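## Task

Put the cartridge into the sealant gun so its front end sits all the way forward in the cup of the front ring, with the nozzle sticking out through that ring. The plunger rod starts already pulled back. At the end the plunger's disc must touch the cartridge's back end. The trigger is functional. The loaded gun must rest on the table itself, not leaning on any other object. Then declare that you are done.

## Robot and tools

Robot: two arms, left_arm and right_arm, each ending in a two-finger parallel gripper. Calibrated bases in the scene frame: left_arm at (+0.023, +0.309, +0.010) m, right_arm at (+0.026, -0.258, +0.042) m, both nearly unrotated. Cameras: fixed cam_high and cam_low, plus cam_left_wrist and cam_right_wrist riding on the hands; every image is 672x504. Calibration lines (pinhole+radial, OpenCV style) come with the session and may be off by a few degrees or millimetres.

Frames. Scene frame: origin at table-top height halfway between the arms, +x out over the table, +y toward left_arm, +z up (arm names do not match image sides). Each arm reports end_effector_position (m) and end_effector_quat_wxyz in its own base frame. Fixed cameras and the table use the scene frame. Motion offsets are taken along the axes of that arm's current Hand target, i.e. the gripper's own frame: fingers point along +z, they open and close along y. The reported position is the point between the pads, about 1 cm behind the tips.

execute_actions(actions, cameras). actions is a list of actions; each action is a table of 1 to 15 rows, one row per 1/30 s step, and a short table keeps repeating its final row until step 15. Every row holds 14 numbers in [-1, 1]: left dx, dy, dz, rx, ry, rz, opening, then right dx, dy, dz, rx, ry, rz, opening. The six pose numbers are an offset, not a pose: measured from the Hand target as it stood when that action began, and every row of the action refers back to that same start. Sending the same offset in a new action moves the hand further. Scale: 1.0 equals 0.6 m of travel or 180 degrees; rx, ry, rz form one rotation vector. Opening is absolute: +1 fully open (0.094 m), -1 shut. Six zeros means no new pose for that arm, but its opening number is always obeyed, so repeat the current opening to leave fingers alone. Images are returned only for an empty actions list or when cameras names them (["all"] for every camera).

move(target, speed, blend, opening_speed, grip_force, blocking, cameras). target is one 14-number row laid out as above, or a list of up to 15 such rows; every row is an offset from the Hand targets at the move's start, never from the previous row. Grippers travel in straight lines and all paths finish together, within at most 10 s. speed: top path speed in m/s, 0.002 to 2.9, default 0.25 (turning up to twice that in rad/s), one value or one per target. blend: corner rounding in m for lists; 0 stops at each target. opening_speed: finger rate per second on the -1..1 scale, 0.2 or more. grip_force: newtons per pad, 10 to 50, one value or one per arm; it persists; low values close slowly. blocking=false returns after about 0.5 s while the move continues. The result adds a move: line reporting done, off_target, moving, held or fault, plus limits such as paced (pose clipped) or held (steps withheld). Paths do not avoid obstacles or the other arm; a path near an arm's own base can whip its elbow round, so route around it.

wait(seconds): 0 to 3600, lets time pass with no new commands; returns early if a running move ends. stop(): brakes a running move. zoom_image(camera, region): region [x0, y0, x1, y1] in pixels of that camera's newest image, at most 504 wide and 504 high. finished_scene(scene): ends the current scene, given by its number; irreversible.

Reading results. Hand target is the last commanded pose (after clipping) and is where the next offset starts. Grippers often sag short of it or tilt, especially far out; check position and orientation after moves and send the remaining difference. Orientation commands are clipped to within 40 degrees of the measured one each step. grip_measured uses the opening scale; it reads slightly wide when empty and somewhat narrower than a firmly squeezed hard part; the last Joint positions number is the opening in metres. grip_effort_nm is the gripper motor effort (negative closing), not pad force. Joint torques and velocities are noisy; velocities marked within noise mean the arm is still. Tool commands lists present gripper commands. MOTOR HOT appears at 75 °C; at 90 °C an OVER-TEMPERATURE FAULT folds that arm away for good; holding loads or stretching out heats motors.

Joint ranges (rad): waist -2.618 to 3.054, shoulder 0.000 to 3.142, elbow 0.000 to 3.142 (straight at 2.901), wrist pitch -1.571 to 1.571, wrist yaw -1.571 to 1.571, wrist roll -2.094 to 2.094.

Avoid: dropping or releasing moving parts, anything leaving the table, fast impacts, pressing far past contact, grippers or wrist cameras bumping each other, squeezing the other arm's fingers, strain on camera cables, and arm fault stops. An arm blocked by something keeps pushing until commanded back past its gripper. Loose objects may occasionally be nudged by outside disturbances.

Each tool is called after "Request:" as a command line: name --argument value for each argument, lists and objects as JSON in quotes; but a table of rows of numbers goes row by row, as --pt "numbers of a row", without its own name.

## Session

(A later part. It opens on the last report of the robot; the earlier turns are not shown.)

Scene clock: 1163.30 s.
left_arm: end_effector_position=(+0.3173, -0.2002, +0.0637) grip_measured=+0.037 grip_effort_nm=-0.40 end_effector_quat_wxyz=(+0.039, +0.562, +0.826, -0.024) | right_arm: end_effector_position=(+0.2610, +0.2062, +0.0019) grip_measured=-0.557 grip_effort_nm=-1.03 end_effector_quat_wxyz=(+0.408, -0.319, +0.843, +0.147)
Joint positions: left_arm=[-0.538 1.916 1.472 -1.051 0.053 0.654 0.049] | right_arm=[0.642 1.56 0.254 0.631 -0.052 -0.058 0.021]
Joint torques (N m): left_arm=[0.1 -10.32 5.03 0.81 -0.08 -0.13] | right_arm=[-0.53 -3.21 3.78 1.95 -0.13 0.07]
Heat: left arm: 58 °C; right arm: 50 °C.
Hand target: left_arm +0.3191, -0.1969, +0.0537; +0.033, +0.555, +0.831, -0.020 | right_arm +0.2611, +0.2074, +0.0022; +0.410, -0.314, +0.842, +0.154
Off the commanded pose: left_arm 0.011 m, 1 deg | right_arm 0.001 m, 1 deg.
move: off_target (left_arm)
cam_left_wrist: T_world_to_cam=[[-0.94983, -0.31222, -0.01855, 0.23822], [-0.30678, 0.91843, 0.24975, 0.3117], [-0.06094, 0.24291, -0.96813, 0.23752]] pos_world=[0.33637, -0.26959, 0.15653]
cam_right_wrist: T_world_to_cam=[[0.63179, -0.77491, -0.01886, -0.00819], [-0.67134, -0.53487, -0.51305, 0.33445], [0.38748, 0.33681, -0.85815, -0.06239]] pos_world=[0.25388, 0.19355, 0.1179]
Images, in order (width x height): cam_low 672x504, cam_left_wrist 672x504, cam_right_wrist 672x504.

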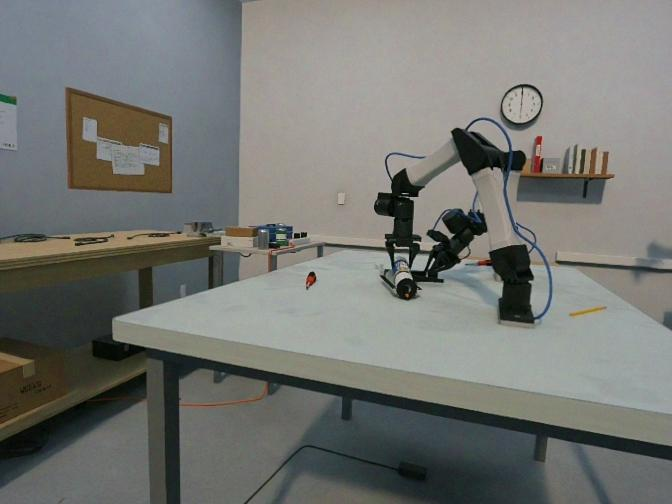

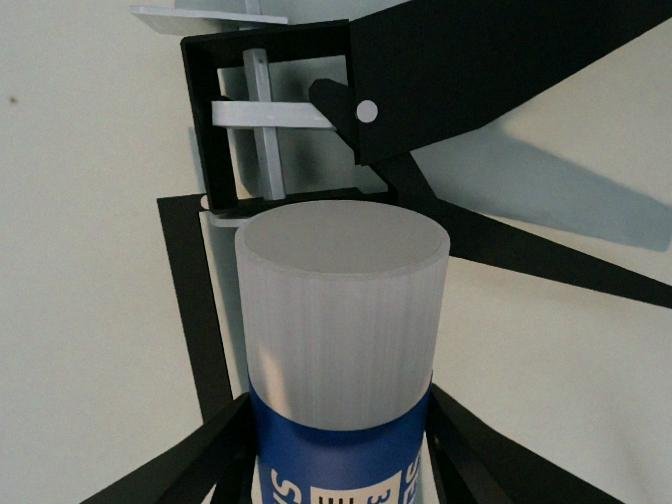

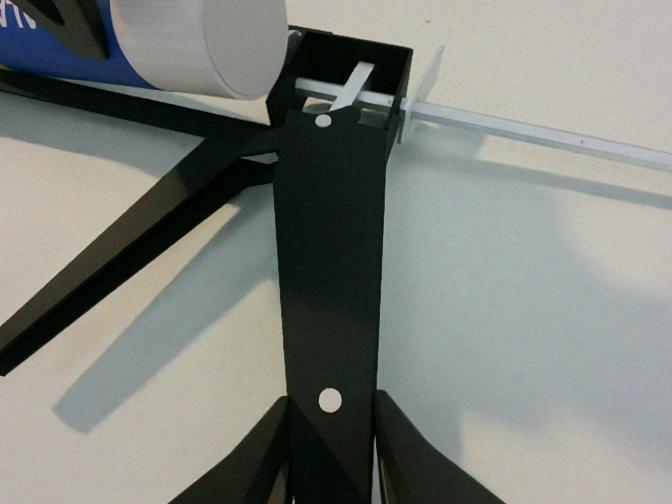

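Request:
move --target '[0,0.03,-0.037,0,0,0,0.015,0,0,0,0,0,0,-0.65]' --cameras '["cam_left_wrist","cam_low","cam_right_wrist"]' --speed 0.1

Request:
zoom_image --camera "cam_low" --region '[380, 255, 430, 305]'

Scene clock: 1173.57 s.
left_arm: end_effector_position=(+0.3257, -0.1897, +0.0694) grip_measured=+0.015 grip_effort_nm=-0.59 end_effector_quat_wxyz=(+0.026, +0.546, +0.837, -0.030) | right_arm: end_effector_position=(+0.2606, +0.2067, +0.0019) grip_measured=-0.557 grip_effort_nm=-1.03 end_effector_quat_wxyz=(+0.407, -0.315, +0.844, +0.150)
Joint positions: left_arm=[-0.498 1.944 1.535 -1.114 0.064 0.656 0.048] | right_arm=[0.642 1.56 0.254 0.631 -0.055 -0.047 0.021]
Joint velocities: left_arm=[-0.007 0.012 0.017 -0.037 -0.022 -0.037 -0.005] | right_arm=[within noise]
Joint torques (N m): left_arm=[0.09 -11.41 9.54 0.33 -0.06 0.34] | right_arm=[-0.49 -3.23 3.78 1.96 -0.1 -0.03]
Heat: left arm: 58 °C; right arm: 50 °C.
Hand target: left_arm +0.3350, -0.1884, +0.0760; +0.033, +0.555, +0.831, -0.020 | right_arm +0.2611, +0.2074, +0.0022; +0.410, -0.314, +0.842, +0.154
Off the commanded pose: left_arm 0.011 m, 2 deg | right_arm 0.001 m, 1 deg.
move: off_target (left_arm)
cam_left_wrist: T_world_to_cam=[[-0.93762, -0.34759, 0.00731, 0.23701], [-0.3335, 0.90514, 0.26362, 0.30846], [-0.09824, 0.24474, -0.9646, 0.2532]] pos_world=[0.34997, -0.25878, 0.16119]
cam_right_wrist: T_world_to_cam=[[0.62874, -0.77707, -0.02901, -0.00631], [-0.67665, -0.52834, -0.51285, 0.33448], [0.3832, 0.34207, -0.85799, -0.06233]] pos_world=[0.25418, 0.19314, 0.11788]
Images, in order (width x height): cam_low 672x504, cam_left_wrist 672x504, cam_right_wrist 672x504.

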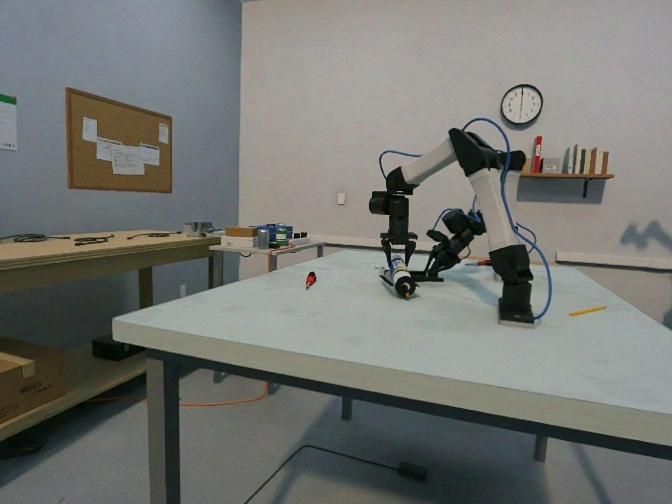

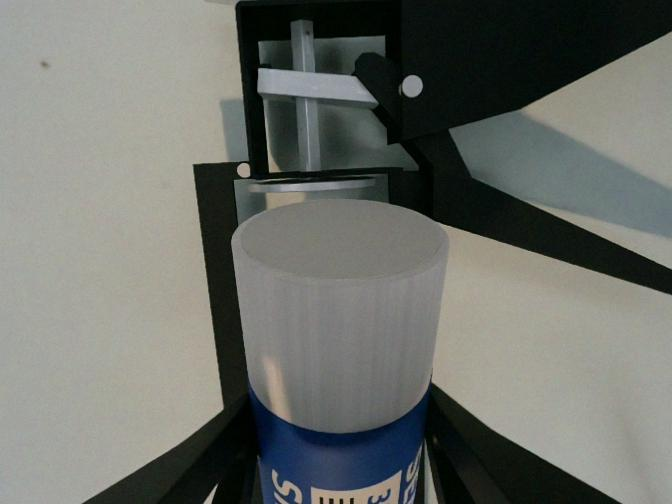

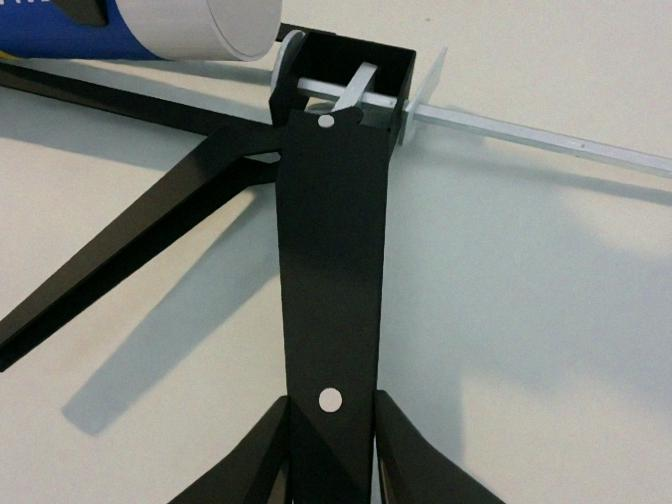

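Scaled by 10.080.

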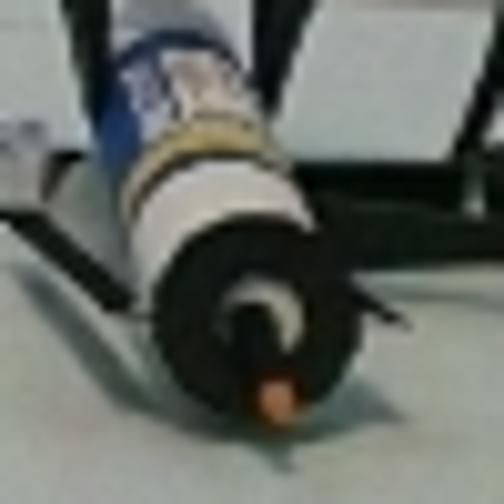

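Request:
move --target '[0,0.015,0.022,0,0,0,0.015,0,0,0,0,0,0,-0.65]' --cameras '["cam_left_wrist","cam_low","cam_right_wrist"]' --speed 0.06

Request:
zoom_image --camera "cam_low" --region '[380, 255, 430, 305]'

Scene clock: 1185.33 s.
left_arm: end_effector_position=(+0.3265, -0.1897, +0.0580) grip_measured=+0.017 grip_effort_nm=-0.57 end_effector_quat_wxyz=(+0.015, +0.544, +0.838, -0.037) | right_arm: end_effector_position=(+0.2606, +0.2067, +0.0019) grip_measured=-0.557 grip_effort_nm=-1.03 end_effector_quat_wxyz=(+0.407, -0.315, +0.844, +0.150)
Joint positions: left_arm=[-0.492 1.977 1.535 -1.104 0.076 0.658 0.048] | right_arm=[0.642 1.56 0.254 0.631 -0.055 -0.047 0.021]
Joint velocities: left_arm=[0.002 -0.007 -0.027 -0.051 -0.007 -0.081 -0.004] | right_arm=[within noise]
Joint torques (N m): left_arm=[1.02 -11.63 9.28 0.56 -0.18 0.53] | right_arm=[-0.51 -3.22 3.77 1.96 -0.1 -0.03]
Heat: left arm: 59 °C; right arm: 50 °C.
Hand target: left_arm +0.3438, -0.1858, +0.0629; +0.033, +0.555, +0.831, -0.020 | right_arm +0.2611, +0.2074, +0.0022; +0.410, -0.314, +0.842, +0.154
Off the commanded pose: left_arm 0.018 m, 3 deg | right_arm 0.001 m, 1 deg.
move: off_target (left_arm)
cam_left_wrist: T_world_to_cam=[[-0.9358, -0.35113, 0.03159, 0.23517], [-0.32986, 0.90368, 0.27307, 0.30964], [-0.12443, 0.24512, -0.96148, 0.25069]] pos_world=[0.3534, -0.25869, 0.14905]
cam_right_wrist: T_world_to_cam=[[0.62874, -0.77707, -0.02901, -0.00631], [-0.67665, -0.52834, -0.51285, 0.33448], [0.3832, 0.34207, -0.85799, -0.06233]] pos_world=[0.25418, 0.19314, 0.11788]
Images, in order (width x height): cam_low 672x504, cam_left_wrist 672x504, cam_right_wrist 672x504.

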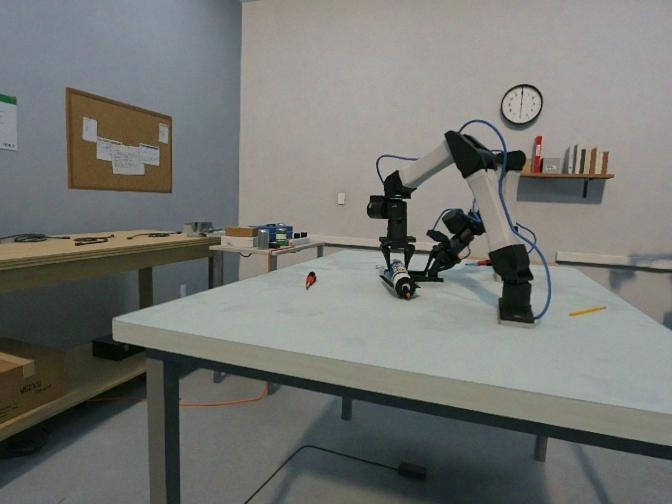

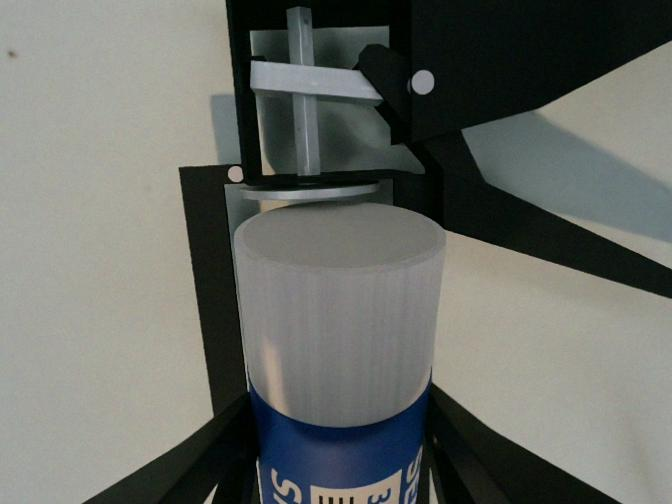

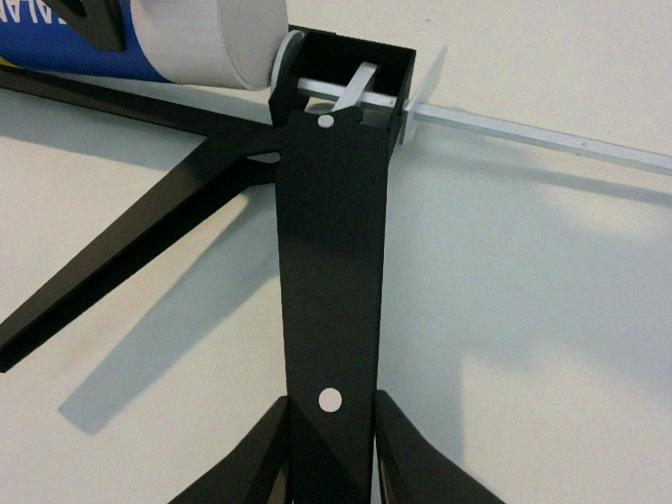

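Scaled by 10.080.

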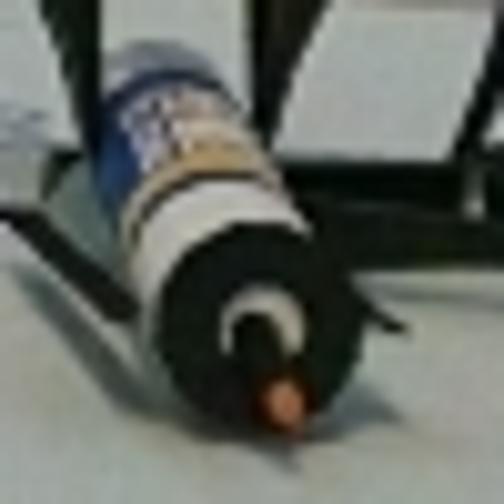

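Request:
move --target '[0.008,0.012,-0.02,0,0,0,0.015,0,0,0,0,0,0,-0.65]' --cameras '["cam_left_wrist","cam_low","cam_right_wrist"]' --speed 0.06

Request:
zoom_image --camera "cam_low" --region '[380, 255, 430, 305]'

Scene clock: 1196.37 s.
left_arm: end_effector_position=(+0.3331, -0.1867, +0.0667) grip_measured=+0.017 grip_effort_nm=-0.49 end_effector_quat_wxyz=(+0.022, +0.536, +0.843, -0.045) | right_arm: end_effector_position=(+0.2611, +0.2071, +0.0026) grip_measured=-0.557 grip_effort_nm=-1.03 end_effector_quat_wxyz=(+0.408, -0.314, +0.844, +0.152)
Joint positions: left_arm=[-0.468 1.977 1.569 -1.128 0.094 0.664 0.048] | right_arm=[0.642 1.56 0.254 0.634 -0.055 -0.045 0.021]
Joint torques (N m): left_arm=[1.13 -12.15 9.54 0.44 -0.36 0.73] | right_arm=[-0.51 -3.22 3.77 1.93 -0.09 -0.06]
Heat: left arm: 58 °C; right arm: 50 °C.
Hand target: left_arm +0.3483, -0.1778, +0.0746; +0.033, +0.555, +0.831, -0.020 | right_arm +0.2611, +0.2074, +0.0022; +0.410, -0.314, +0.842, +0.154
Off the commanded pose: left_arm 0.019 m, 4 deg | right_arm 0.001 m, 0 deg.
move: off_target (left_arm)
cam_left_wrist: T_world_to_cam=[[-0.92971, -0.36636, 0.03769, 0.2369], [-0.34569, 0.90336, 0.25383, 0.31323], [-0.12704, 0.22296, -0.96652, 0.25626]] pos_world=[0.36109, -0.25331, 0.15924]
cam_right_wrist: T_world_to_cam=[[0.62791, -0.77767, -0.03099, -0.00585], [-0.67639, -0.52556, -0.51602, 0.33475], [0.385, 0.34497, -0.85602, -0.06306]] pos_world=[0.25437, 0.19314, 0.11858]
Images, in order (width x height): cam_low 672x504, cam_left_wrist 672x504, cam_right_wrist 672x504.

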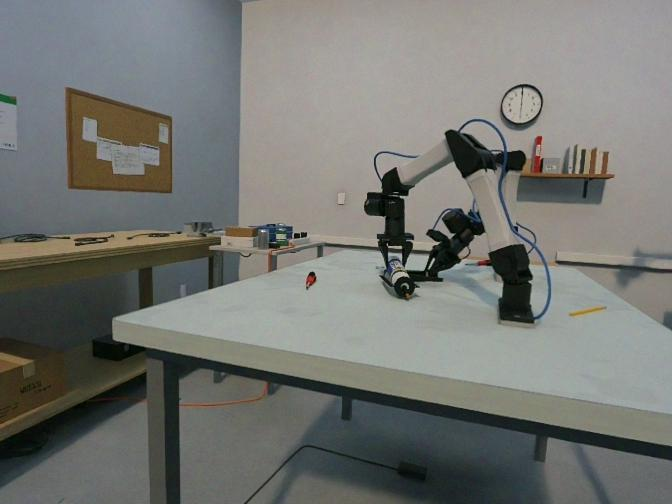

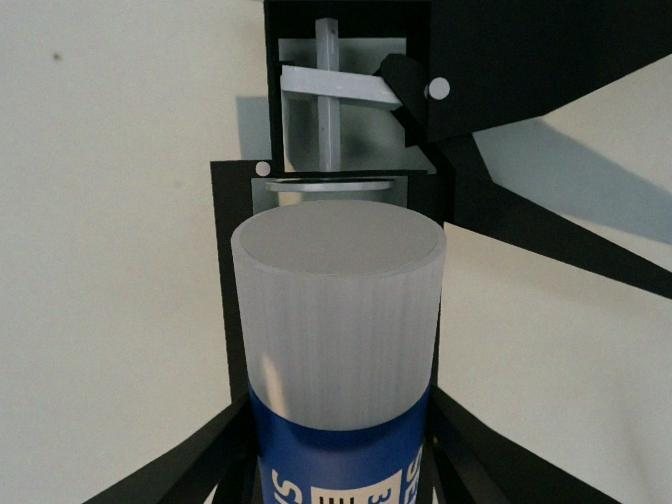

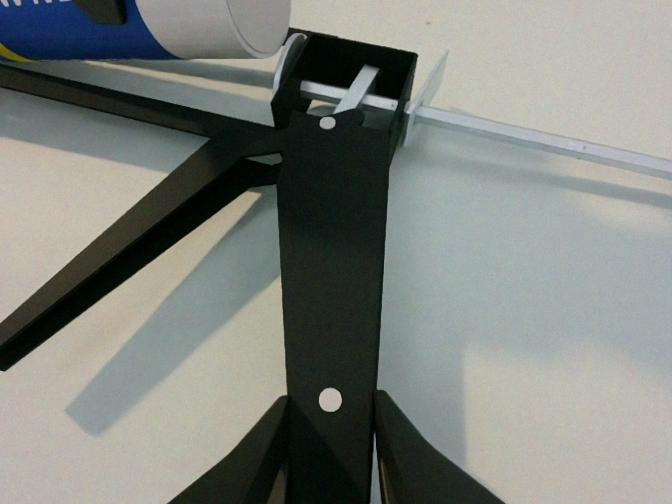

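Scaled by 10.080.

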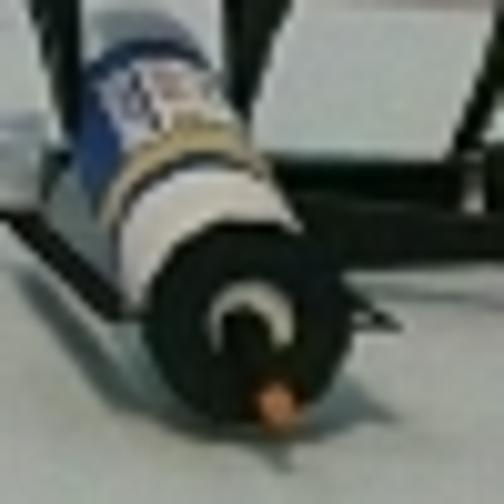

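Request:
move --target '[0.0,0,0.03,0,0,0,0.015,0,0,0,0,0,0,-0.65]' --cameras '["cam_left_wrist","cam_low","cam_right_wrist"]' --speed 0.06

Request:
zoom_image --camera "cam_low" --region '[380, 255, 430, 305]'

Scene clock: 1205.57 s.
left_arm: end_effector_position=(+0.3345, -0.1875, +0.0621) grip_measured=+0.017 grip_effort_nm=-0.55 end_effector_quat_wxyz=(+0.020, +0.537, +0.842, -0.045) | right_arm: end_effector_position=(+0.2614, +0.2073, +0.0031) grip_measured=-0.557 grip_effort_nm=-1.03 end_effector_quat_wxyz=(+0.409, -0.314, +0.843, +0.152)
Joint positions: left_arm=[-0.468 1.99 1.569 -1.119 0.094 0.665 0.048] | right_arm=[0.642 1.56 0.254 0.637 -0.055 -0.043 0.021]
Joint velocities: left_arm=[0.017 -0.012 -0.007 0.051 -0.022 0.007 0.005] | right_arm=[within noise]
Joint torques (N m): left_arm=[0.91 -11.52 5.26 0.86 -0.31 0.72] | right_arm=[-0.53 -3.22 3.77 1.92 -0.09 -0.07]
Heat: left arm: 59 °C; right arm: 51 °C.
Hand target: left_arm +0.3488, -0.1791, +0.0565; +0.033, +0.555, +0.831, -0.020 | right_arm +0.2611, +0.2074, +0.0022; +0.410, -0.314, +0.842, +0.154
Off the commanded pose: left_arm 0.018 m, 4 deg | right_arm 0.001 m, 0 deg.
move: off_target (left_arm)
cam_left_wrist: T_world_to_cam=[[-0.92987, -0.36562, 0.04076, 0.23807], [-0.34399, 0.90339, 0.25604, 0.31499], [-0.13044, 0.22406, -0.96581, 0.25347]] pos_world=[0.36279, -0.25431, 0.15445]
cam_right_wrist: T_world_to_cam=[[0.62722, -0.77819, -0.03205, -0.00564], [-0.67629, -0.52376, -0.51798, 0.33489], [0.38629, 0.34656, -0.85479, -0.06354]] pos_world=[0.25457, 0.19303, 0.11898]
Images, in order (width x height): cam_low 672x504, cam_left_wrist 672x504, cam_right_wrist 672x504.

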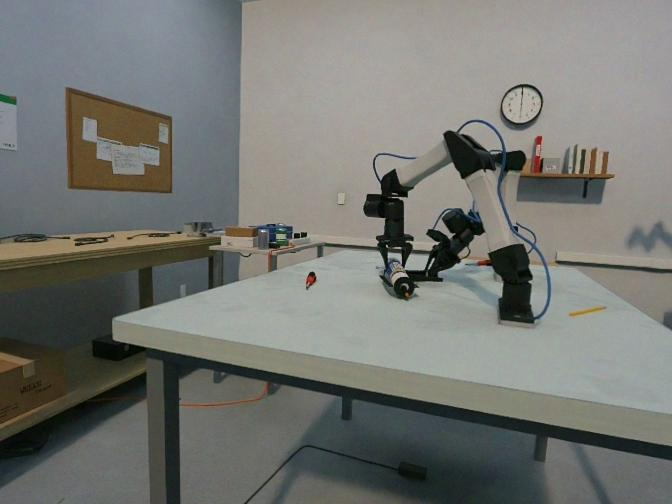

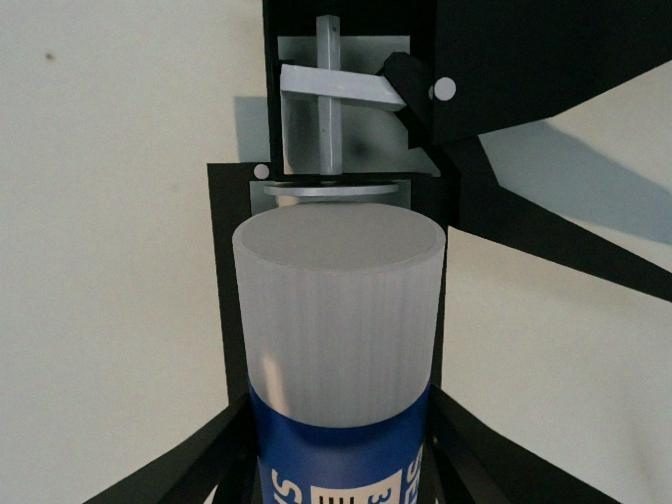

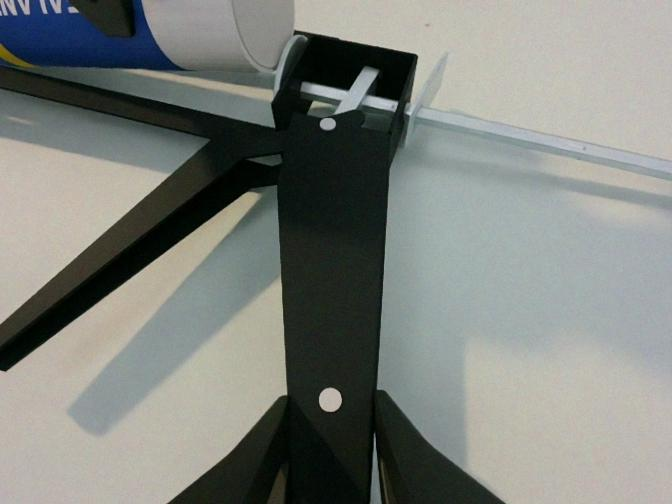

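Scaled by 10.080.

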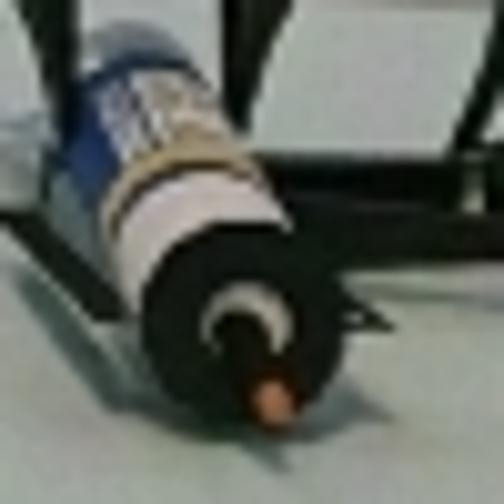

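Request:
move --target '[0.003,-0.003,0.028,0,0,0,0.015,0,0,0,0,0,0,-0.65]' --cameras '["cam_left_wrist","cam_low","cam_right_wrist"]' --speed 0.06

Request:
zoom_image --camera "cam_low" --region '[380, 255, 430, 305]'

Scene clock: 1212.37 s.
left_arm: end_effector_position=(+0.3370, -0.1894, +0.0468) grip_measured=+0.020 grip_effort_nm=-0.32 end_effector_quat_wxyz=(+0.028, +0.537, +0.842, -0.046) | right_arm: end_effector_position=(+0.2615, +0.2074, +0.0032) grip_measured=-0.557 grip_effort_nm=-1.03 end_effector_quat_wxyz=(+0.409, -0.313, +0.843, +0.152)
Joint positions: left_arm=[-0.468 2 1.52 -1.045 0.097 0.666 0.048] | right_arm=[0.642 1.56 0.254 0.637 -0.055 -0.043 0.021]
Joint torques (N m): left_arm=[0.66 -11.77 5.07 0.76 -0.34 0.66] | right_arm=[-0.53 -3.19 3.78 1.91 -0.09 -0.07]
Heat: left arm: 60 °C; right arm: 51 °C.
Hand target: left_arm +0.3469, -0.1793, +0.0396; +0.033, +0.555, +0.831, -0.020 | right_arm +0.2611, +0.2074, +0.0022; +0.410, -0.314, +0.842, +0.154
Off the commanded pose: left_arm 0.016 m, 4 deg | right_arm 0.001 m, 0 deg.
move: off_target (left_arm)
cam_left_wrist: T_world_to_cam=[[-0.93078, -0.3641, 0.03283, 0.24123], [-0.34593, 0.90623, 0.24305, 0.32321], [-0.11824, 0.21487, -0.96946, 0.23373]] pos_world=[0.36398, -0.25529, 0.14012]
cam_right_wrist: T_world_to_cam=[[0.62684, -0.77846, -0.03267, -0.00542], [-0.67647, -0.52295, -0.51857, 0.3349], [0.3866, 0.34716, -0.85441, -0.06369]] pos_world=[0.25457, 0.19303, 0.11908]
Images, in order (width x height): cam_low 672x504, cam_left_wrist 672x504, cam_right_wrist 672x504.

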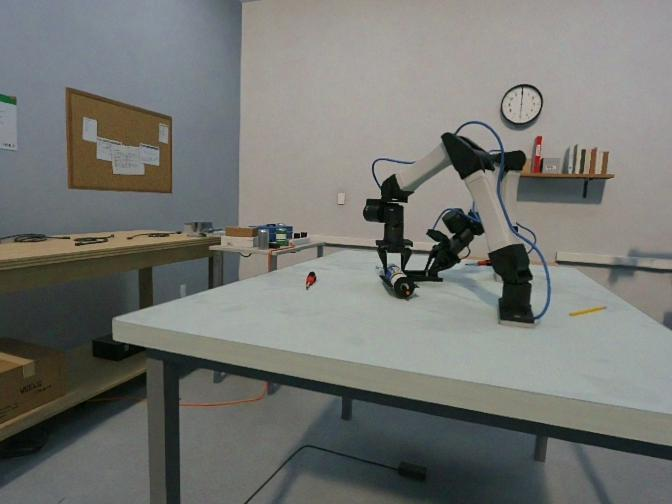

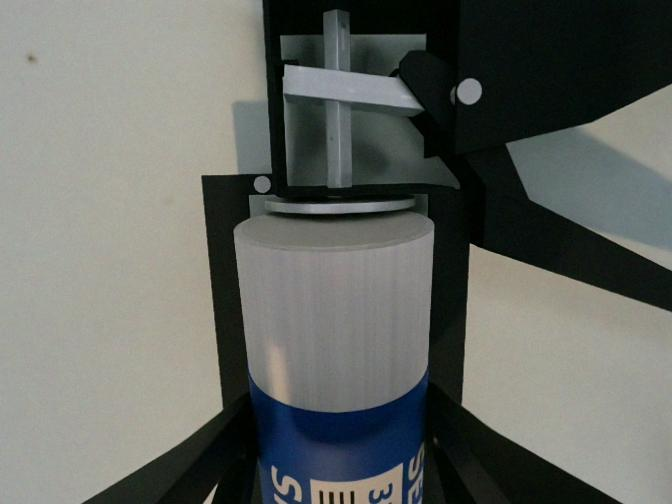

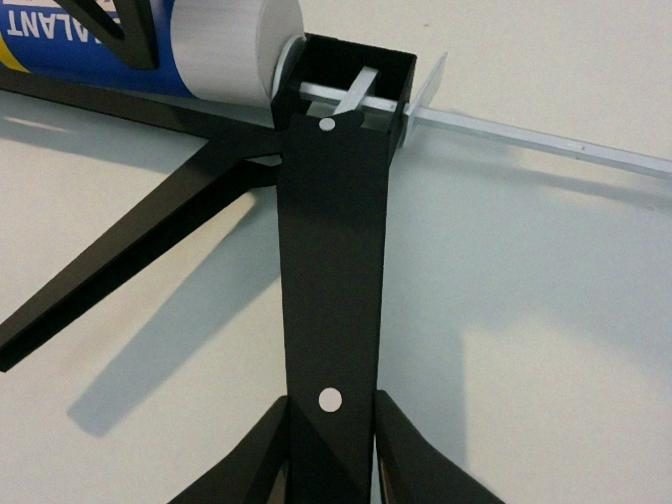

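Scaled by 10.080.

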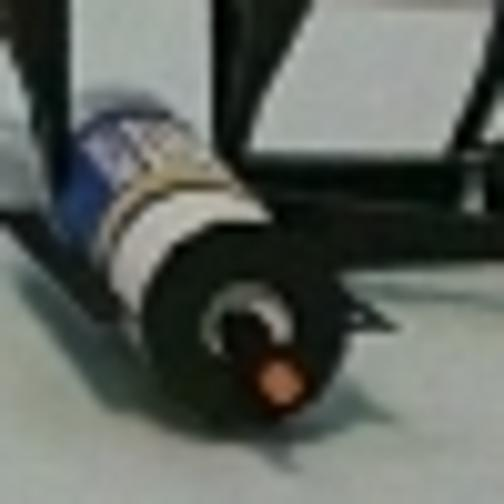

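Request:
move --pt "-0.005 -0.02 -0.007 0 0 0 0.015 0 0 0 0 0 0 -0.65" --pt "-0.005 -0.02 -0.012 0 0 0 0.25 0 0 0 0 0 0 -0.65" --cameras '["cam_left_wrist","cam_low","cam_right_wrist"]' --speed 0.06

Request:
zoom_image --camera "cam_low" --region '[380, 255, 430, 305]'

Scene clock: 1223.10 s.
left_arm: end_effector_position=(+0.3355, -0.1872, +0.0415) grip_measured=+0.248 grip_effort_nm=0.07 end_effector_quat_wxyz=(+0.023, +0.549, +0.835, -0.025) | right_arm: end_effector_position=(+0.2616, +0.2069, +0.0029) grip_measured=-0.557 grip_effort_nm=-1.03 end_effector_quat_wxyz=(+0.409, -0.316, +0.843, +0.149)
Joint positions: left_arm=[-0.485 2 1.501 -1.03 0.054 0.676 0.059] | right_arm=[0.642 1.56 0.254 0.636 -0.053 -0.051 0.021]
Joint torques (N m): left_arm=[-0.42 -14.63 5.39 0.55 0 0.19] | right_arm=[-0.53 -3.21 3.78 1.92 -0.12 0]
Heat: left arm: 60 °C; right arm: 52 °C.
Hand target: left_arm +0.3369, -0.1861, +0.0470; +0.033, +0.555, +0.831, -0.020 | right_arm +0.2611, +0.2075, +0.0022; +0.410, -0.314, +0.842, +0.154
Off the commanded pose: left_arm 0.006 m, 2 deg | right_arm 0.001 m, 1 deg.
move: done; target 2's new opening was sent with left_arm's hand 0.008 m and 3 deg from that target
cam_left_wrist: T_world_to_cam=[[-0.93993, -0.34136, 0.00221, 0.24941], [-0.32775, 0.90424, 0.27373, 0.31427], [-0.09544, 0.25656, -0.9618, 0.22777]] pos_world=[0.35918, -0.25748, 0.1325]
cam_right_wrist: T_world_to_cam=[[0.62921, -0.77684, -0.02479, -0.00685], [-0.67295, -0.52856, -0.51746, 0.33482], [0.38888, 0.34227, -0.85535, -0.06336]] pos_world=[0.25427, 0.19334, 0.11889]
Images, in order (width x height): cam_low 672x504, cam_left_wrist 672x504, cam_right_wrist 672x504.

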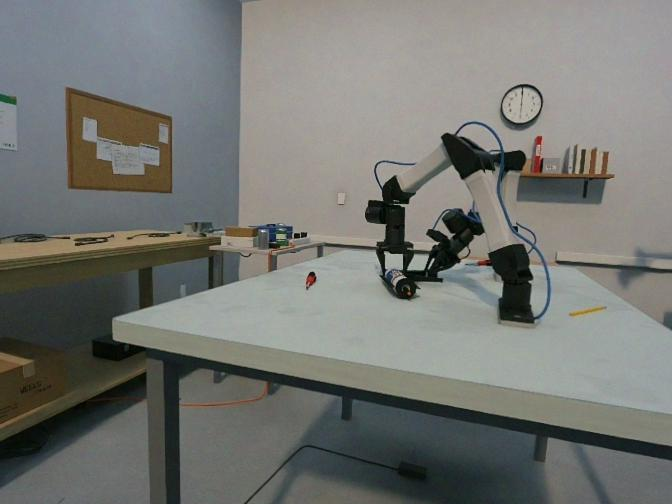

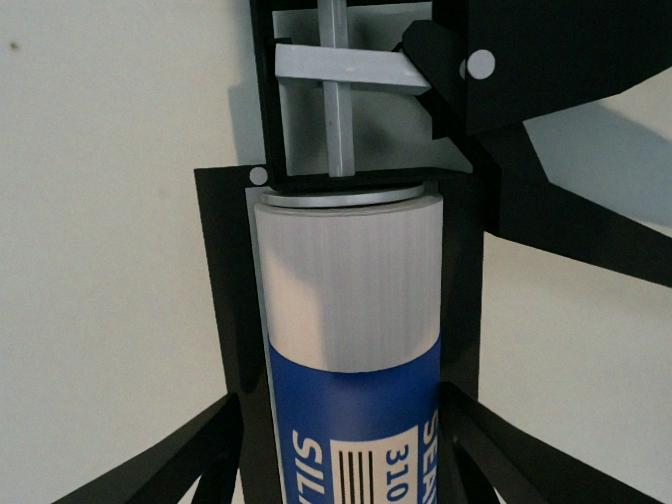

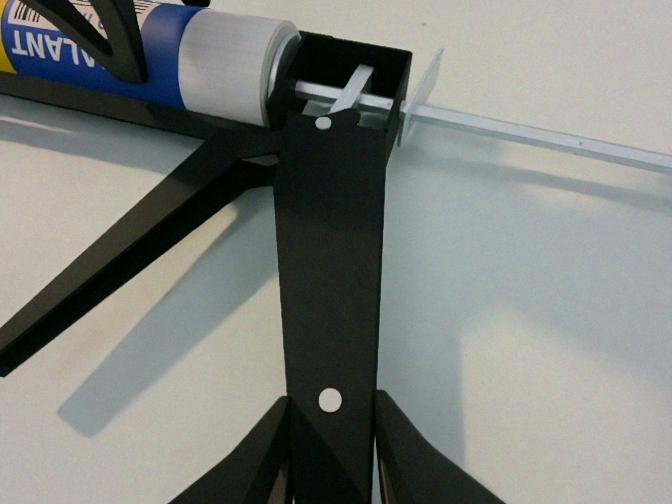

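Scaled by 10.080.

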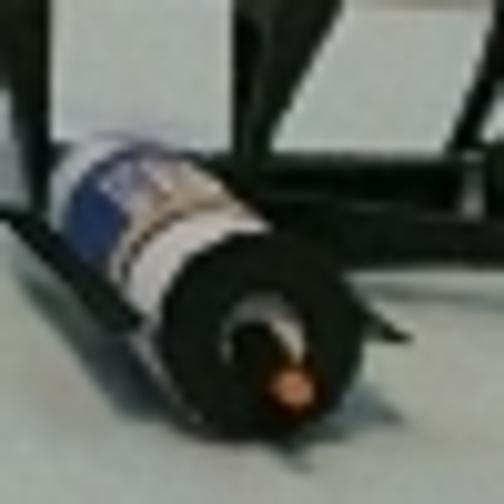

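Request:
move --target '[0.0,0.0,-0.15,0,0,0,0.3,0,0,0,0,0,0,-0.65]' --cameras '["all"]' --speed 0.1

Request:
zoom_image --camera "cam_low" --region '[380, 255, 430, 305]'

Request:
zoom_image --camera "cam_high" --region '[310, 170, 460, 290]'

Scene clock: 1235.03 s.
left_arm: end_effector_position=(+0.3295, -0.1814, +0.1226) grip_measured=+0.298 grip_effort_nm=0.08 end_effector_quat_wxyz=(+0.017, +0.551, +0.834, -0.025) | right_arm: end_effector_position=(+0.2616, +0.2069, +0.0029) grip_measured=-0.557 grip_effort_nm=-1.03 end_effector_quat_wxyz=(+0.409, -0.316, +0.843, +0.149)
Joint positions: left_arm=[-0.479 1.946 1.751 -1.346 0.053 0.687 0.061] | right_arm=[0.642 1.56 0.254 0.636 -0.053 -0.051 0.021]
Joint torques (N m): left_arm=[0.17 -14.01 8.66 0.36 0 0.17] | right_arm=[-0.51 -3.22 3.77 1.92 -0.11 0]
Heat: left arm: 63 °C; right arm: 52 °C.
Hand target: left_arm +0.3340, -0.1798, +0.1368; +0.033, +0.555, +0.831, -0.020 | right_arm +0.2611, +0.2075, +0.0022; +0.410, -0.314, +0.842, +0.154
Off the commanded pose: left_arm 0.015 m, 2 deg | right_arm 0.001 m, 1 deg.
move: off_target (left_arm)
cam_left_wrist: T_world_to_cam=[[-0.94156, -0.33671, 0.0097, 0.24617], [-0.32035, 0.90396, 0.28325, 0.28119], [-0.10414, 0.26359, -0.959, 0.30757]] pos_world=[0.35389, -0.25237, 0.21292]
cam_right_wrist: T_world_to_cam=[[0.62921, -0.77684, -0.02479, -0.00685], [-0.67295, -0.52856, -0.51746, 0.33482], [0.38888, 0.34227, -0.85535, -0.06336]] pos_world=[0.25427, 0.19334, 0.11889]

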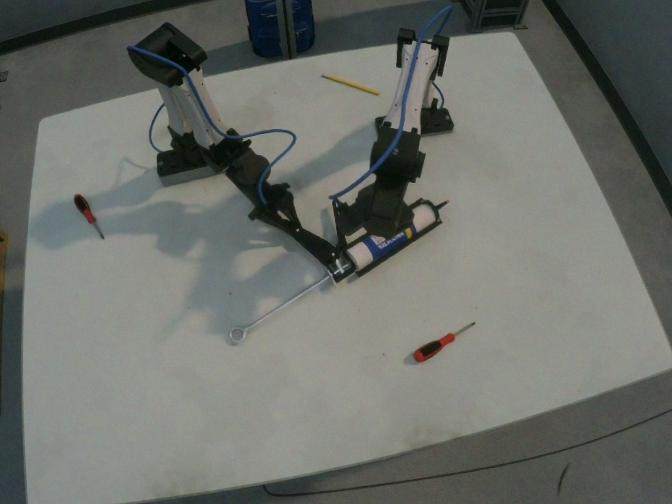

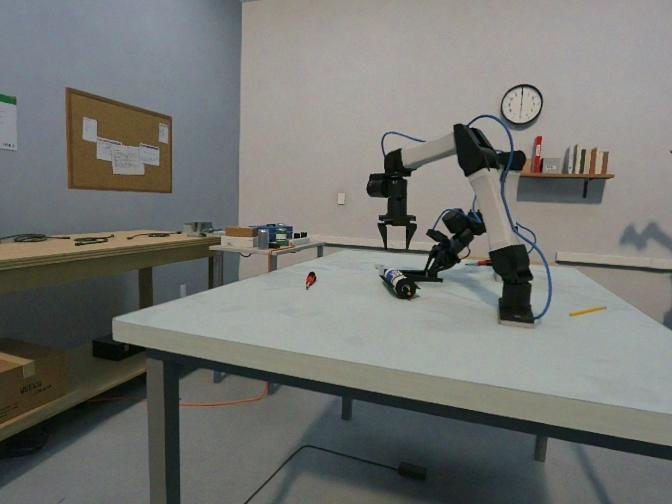

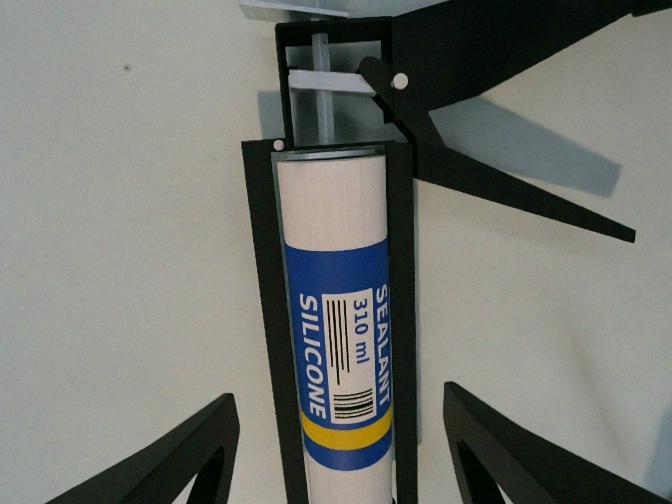

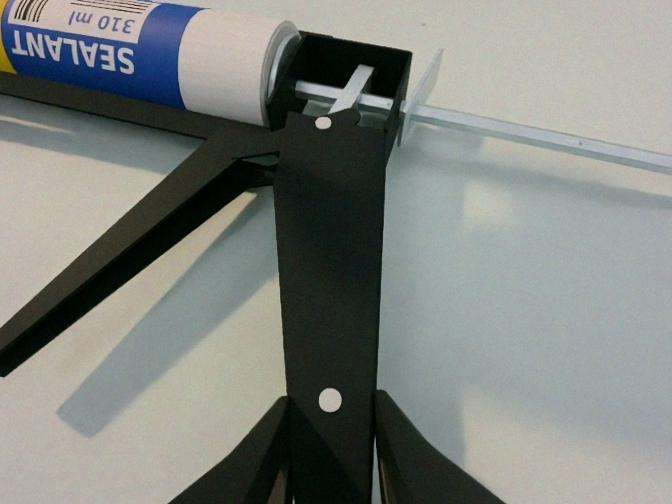

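Scaled by 10.080.

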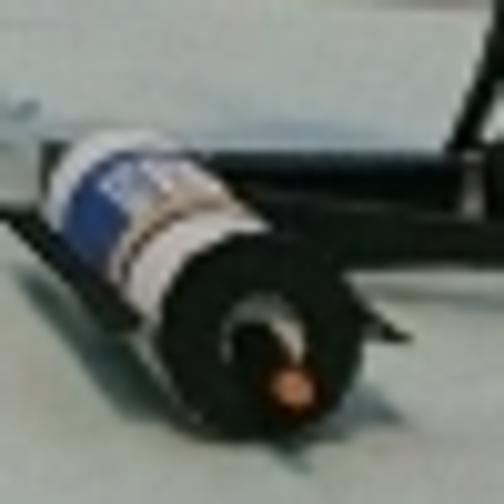

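Scaled by 3.360.

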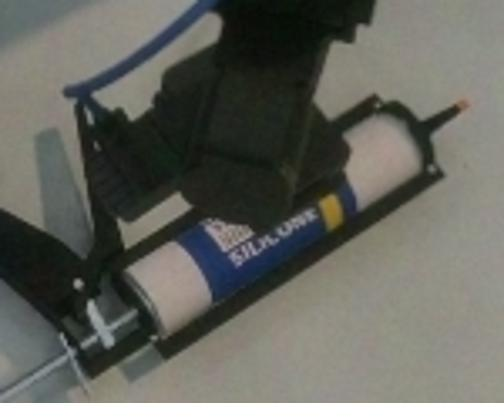

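Request:
move --target '[0.1,0.0,0.06,0,0,0,0.3,0,0,0,0,0,0,-0.65]' --cameras '["cam_left_wrist"]' --speed 0.1

Scene clock: 1239.57 s.
left_arm: end_effector_position=(+0.3120, -0.1282, +0.0931) grip_measured=+0.298 grip_effort_nm=0.07 end_effector_quat_wxyz=(+0.021, +0.550, +0.835, -0.022) | right_arm: end_effector_position=(+0.2616, +0.2069, +0.0029) grip_measured=-0.557 grip_effort_nm=-1.03 end_effector_quat_wxyz=(+0.409, -0.316, +0.843, +0.149)
Joint positions: left_arm=[-0.363 1.795 1.435 -1.179 0.053 0.801 0.061] | right_arm=[0.642 1.56 0.254 0.636 -0.053 -0.051 0.021]
Joint torques (N m): left_arm=[-0.01 -13.19 4.55 0.58 0.1 0.16] | right_arm=[-0.51 -3.22 3.79 1.92 -0.11 0]
Heat: left arm: 64 °C; right arm: 52 °C.
Hand target: left_arm +0.3122, -0.1270, +0.0962; +0.033, +0.555, +0.831, -0.020 | right_arm +0.2611, +0.2075, +0.0022; +0.410, -0.314, +0.842, +0.154
Off the commanded pose: left_arm 0.003 m, 2 deg | right_arm 0.001 m, 1 deg.
move: done
cam_left_wrist: T_world_to_cam=[[-0.94062, -0.33945, 0.00056, 0.24807], [-0.32573, 0.90306, 0.27997, 0.23772], [-0.09554, 0.26317, -0.96001, 0.26072]] pos_world=[0.33568, -0.19908, 0.1836]

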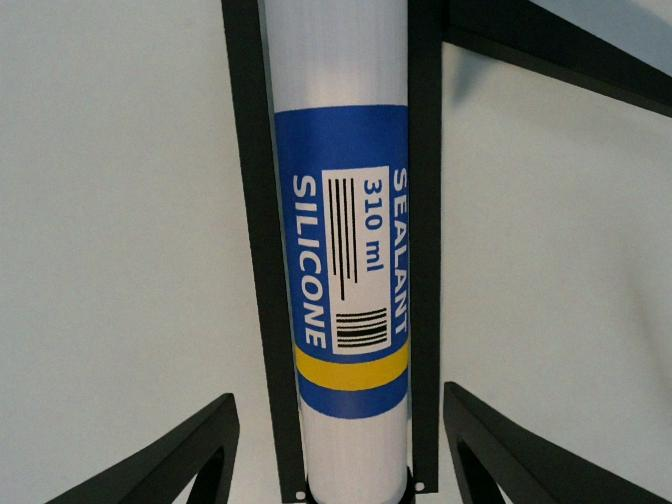

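Request:
move --target '[0.12,0.0,0.0,0,0,0,0.3,0,0,0,0,0,0,-0.65]' --cameras '["cam_left_wrist"]' --speed 0.1

Request:
zoom_image --camera "cam_left_wrist" --region '[240, 200, 480, 440]'

Scene clock: 1244.73 s.
left_arm: end_effector_position=(+0.2854, -0.0604, +0.0895) grip_measured=+0.298 grip_effort_nm=0.08 end_effector_quat_wxyz=(+0.022, +0.550, +0.835, -0.019) | right_arm: end_effector_position=(+0.2616, +0.2069, +0.0029) grip_measured=-0.557 grip_effort_nm=-1.03 end_effector_quat_wxyz=(+0.409, -0.316, +0.843, +0.149)
Joint positions: left_arm=[-0.177 1.632 1.233 -1.146 0.053 0.987 0.061] | right_arm=[0.642 1.56 0.254 0.636 -0.053 -0.051 0.021]
Joint torques (N m): left_arm=[0.05 -10.81 4.51 0.59 0.21 0.21] | right_arm=[-0.53 -3.21 3.78 1.91 -0.11 0]
Heat: left arm: 65 °C; right arm: 52 °C.
Hand target: left_arm +0.2848, -0.0608, +0.0906; +0.033, +0.555, +0.831, -0.020 | right_arm +0.2611, +0.2075, +0.0022; +0.410, -0.314, +0.842, +0.154
Off the commanded pose: left_arm 0.001 m, 1 deg | right_arm 0.001 m, 1 deg.
move: done
cam_left_wrist: T_world_to_cam=[[-0.94061, -0.33946, -0.00556, 0.24654], [-0.32715, 0.90188, 0.28211, 0.16899], [-0.09075, 0.26718, -0.95937, 0.23567]] pos_world=[0.30857, -0.13168, 0.17979]

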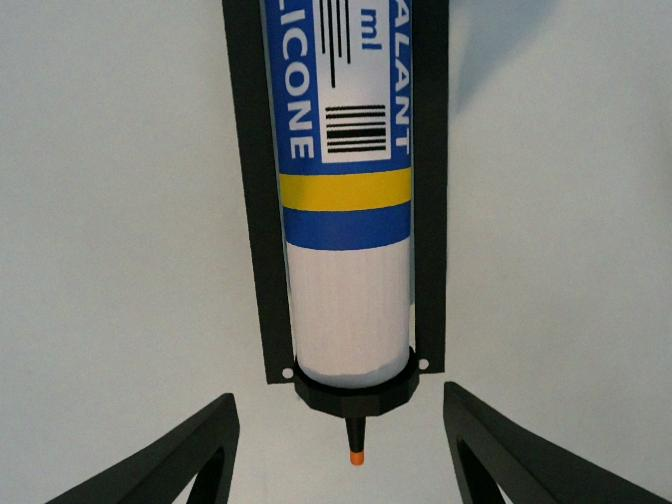

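Scaled by 2.100.

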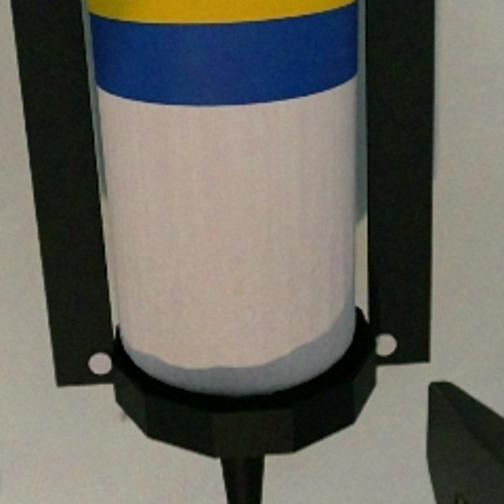

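Request:
move --target '[0.018,-0.011,0.06,0,0,-0.017,1.0,0,0,0,0,0,0,-0.65]' --cameras '["cam_left_wrist"]' --speed 0.1

Scene clock: 1261.17 s.
left_arm: end_effector_position=(+0.2763, -0.0556, +0.0535) grip_measured=+0.998 grip_effort_nm=0.07 end_effector_quat_wxyz=(+0.023, +0.539, +0.842, -0.019) | right_arm: end_effector_position=(+0.2616, +0.2069, +0.0029) grip_measured=-0.557 grip_effort_nm=-1.03 end_effector_quat_wxyz=(+0.409, -0.316, +0.843, +0.149)
Joint positions: left_arm=[-0.166 1.626 1.08 -0.998 0.053 0.973 0.094] | right_arm=[0.642 1.56 0.254 0.636 -0.053 -0.051 0.021]
Joint torques (N m): left_arm=[0.31 -10.33 4.51 0.54 0.2 -0.12] | right_arm=[-0.53 -3.21 3.78 1.92 -0.12 0]
Heat: left arm: 64 °C; right arm: 52 °C.
Hand target: left_arm +0.2756, -0.0559, +0.0538; +0.033, +0.533, +0.845, -0.021 | right_arm +0.2611, +0.2075, +0.0022; +0.410, -0.314, +0.842, +0.154
Off the commanded pose: left_arm 0.001 m, 1 deg | right_arm 0.001 m, 1 deg.
move: done
cam_left_wrist: T_world_to_cam=[[-0.93191, -0.36264, -0.00539, 0.23571], [-0.34937, 0.89362, 0.28176, 0.17763], [-0.09736, 0.26446, -0.95947, 0.2007]] pos_world=[0.30126, -0.12634, 0.14379]

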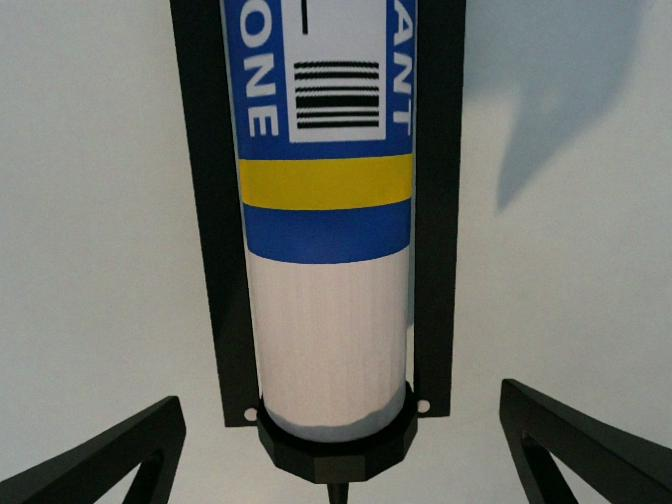

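Request:
move --target '[0.004,0.003,0.048,0,0,0,1.0,0,0,0,0,0,0,-0.65]' --cameras '["cam_left_wrist","cam_low"]' --speed 0.08

Request:
zoom_image --camera "cam_low" --region '[360, 225, 460, 305]'

Scene clock: 1269.77 s.
left_arm: end_effector_position=(+0.2794, -0.0550, +0.0323) grip_measured=+0.998 grip_effort_nm=0.07 end_effector_quat_wxyz=(+0.036, +0.538, +0.842, -0.013) | right_arm: end_effector_position=(+0.2616, +0.2069, +0.0029) grip_measured=-0.557 grip_effort_nm=-1.03 end_effector_quat_wxyz=(+0.409, -0.316, +0.843, +0.149)
Joint positions: left_arm=[-0.162 1.639 1.004 -0.879 0.053 0.972 0.094] | right_arm=[0.642 1.56 0.254 0.636 -0.053 -0.051 0.021]
Joint torques (N m): left_arm=[-0.01 -6.99 4.4 0.67 0.19 -0.06] | right_arm=[-0.51 -3.22 3.79 1.91 -0.11 0]
Heat: left arm: 64 °C; right arm: 52 °C.
Hand target: left_arm +0.2772, -0.0550, +0.0249; +0.033, +0.533, +0.845, -0.021 | right_arm +0.2611, +0.2075, +0.0022; +0.410, -0.314, +0.842, +0.154
Off the commanded pose: left_arm 0.008 m, 1 deg | right_arm 0.001 m, 1 deg.
move: done
cam_left_wrist: T_world_to_cam=[[-0.92989, -0.36659, -0.03027, 0.23873], [-0.36093, 0.89345, 0.26737, 0.18774], [-0.07097, 0.25955, -0.96312, 0.17308]] pos_world=[0.30204, -0.12514, 0.12372]
Images, in order (width x height): cam_low 672x504, cam_left_wrist 672x504.

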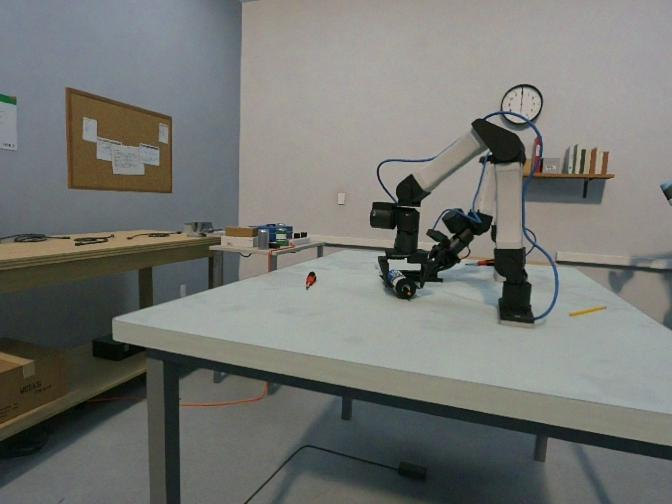

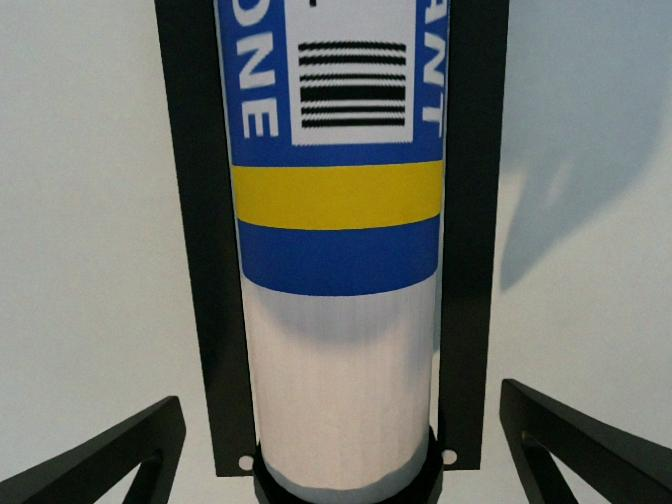

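Scaled by 5.040.

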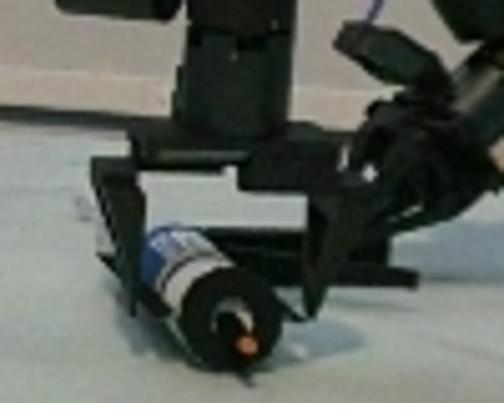

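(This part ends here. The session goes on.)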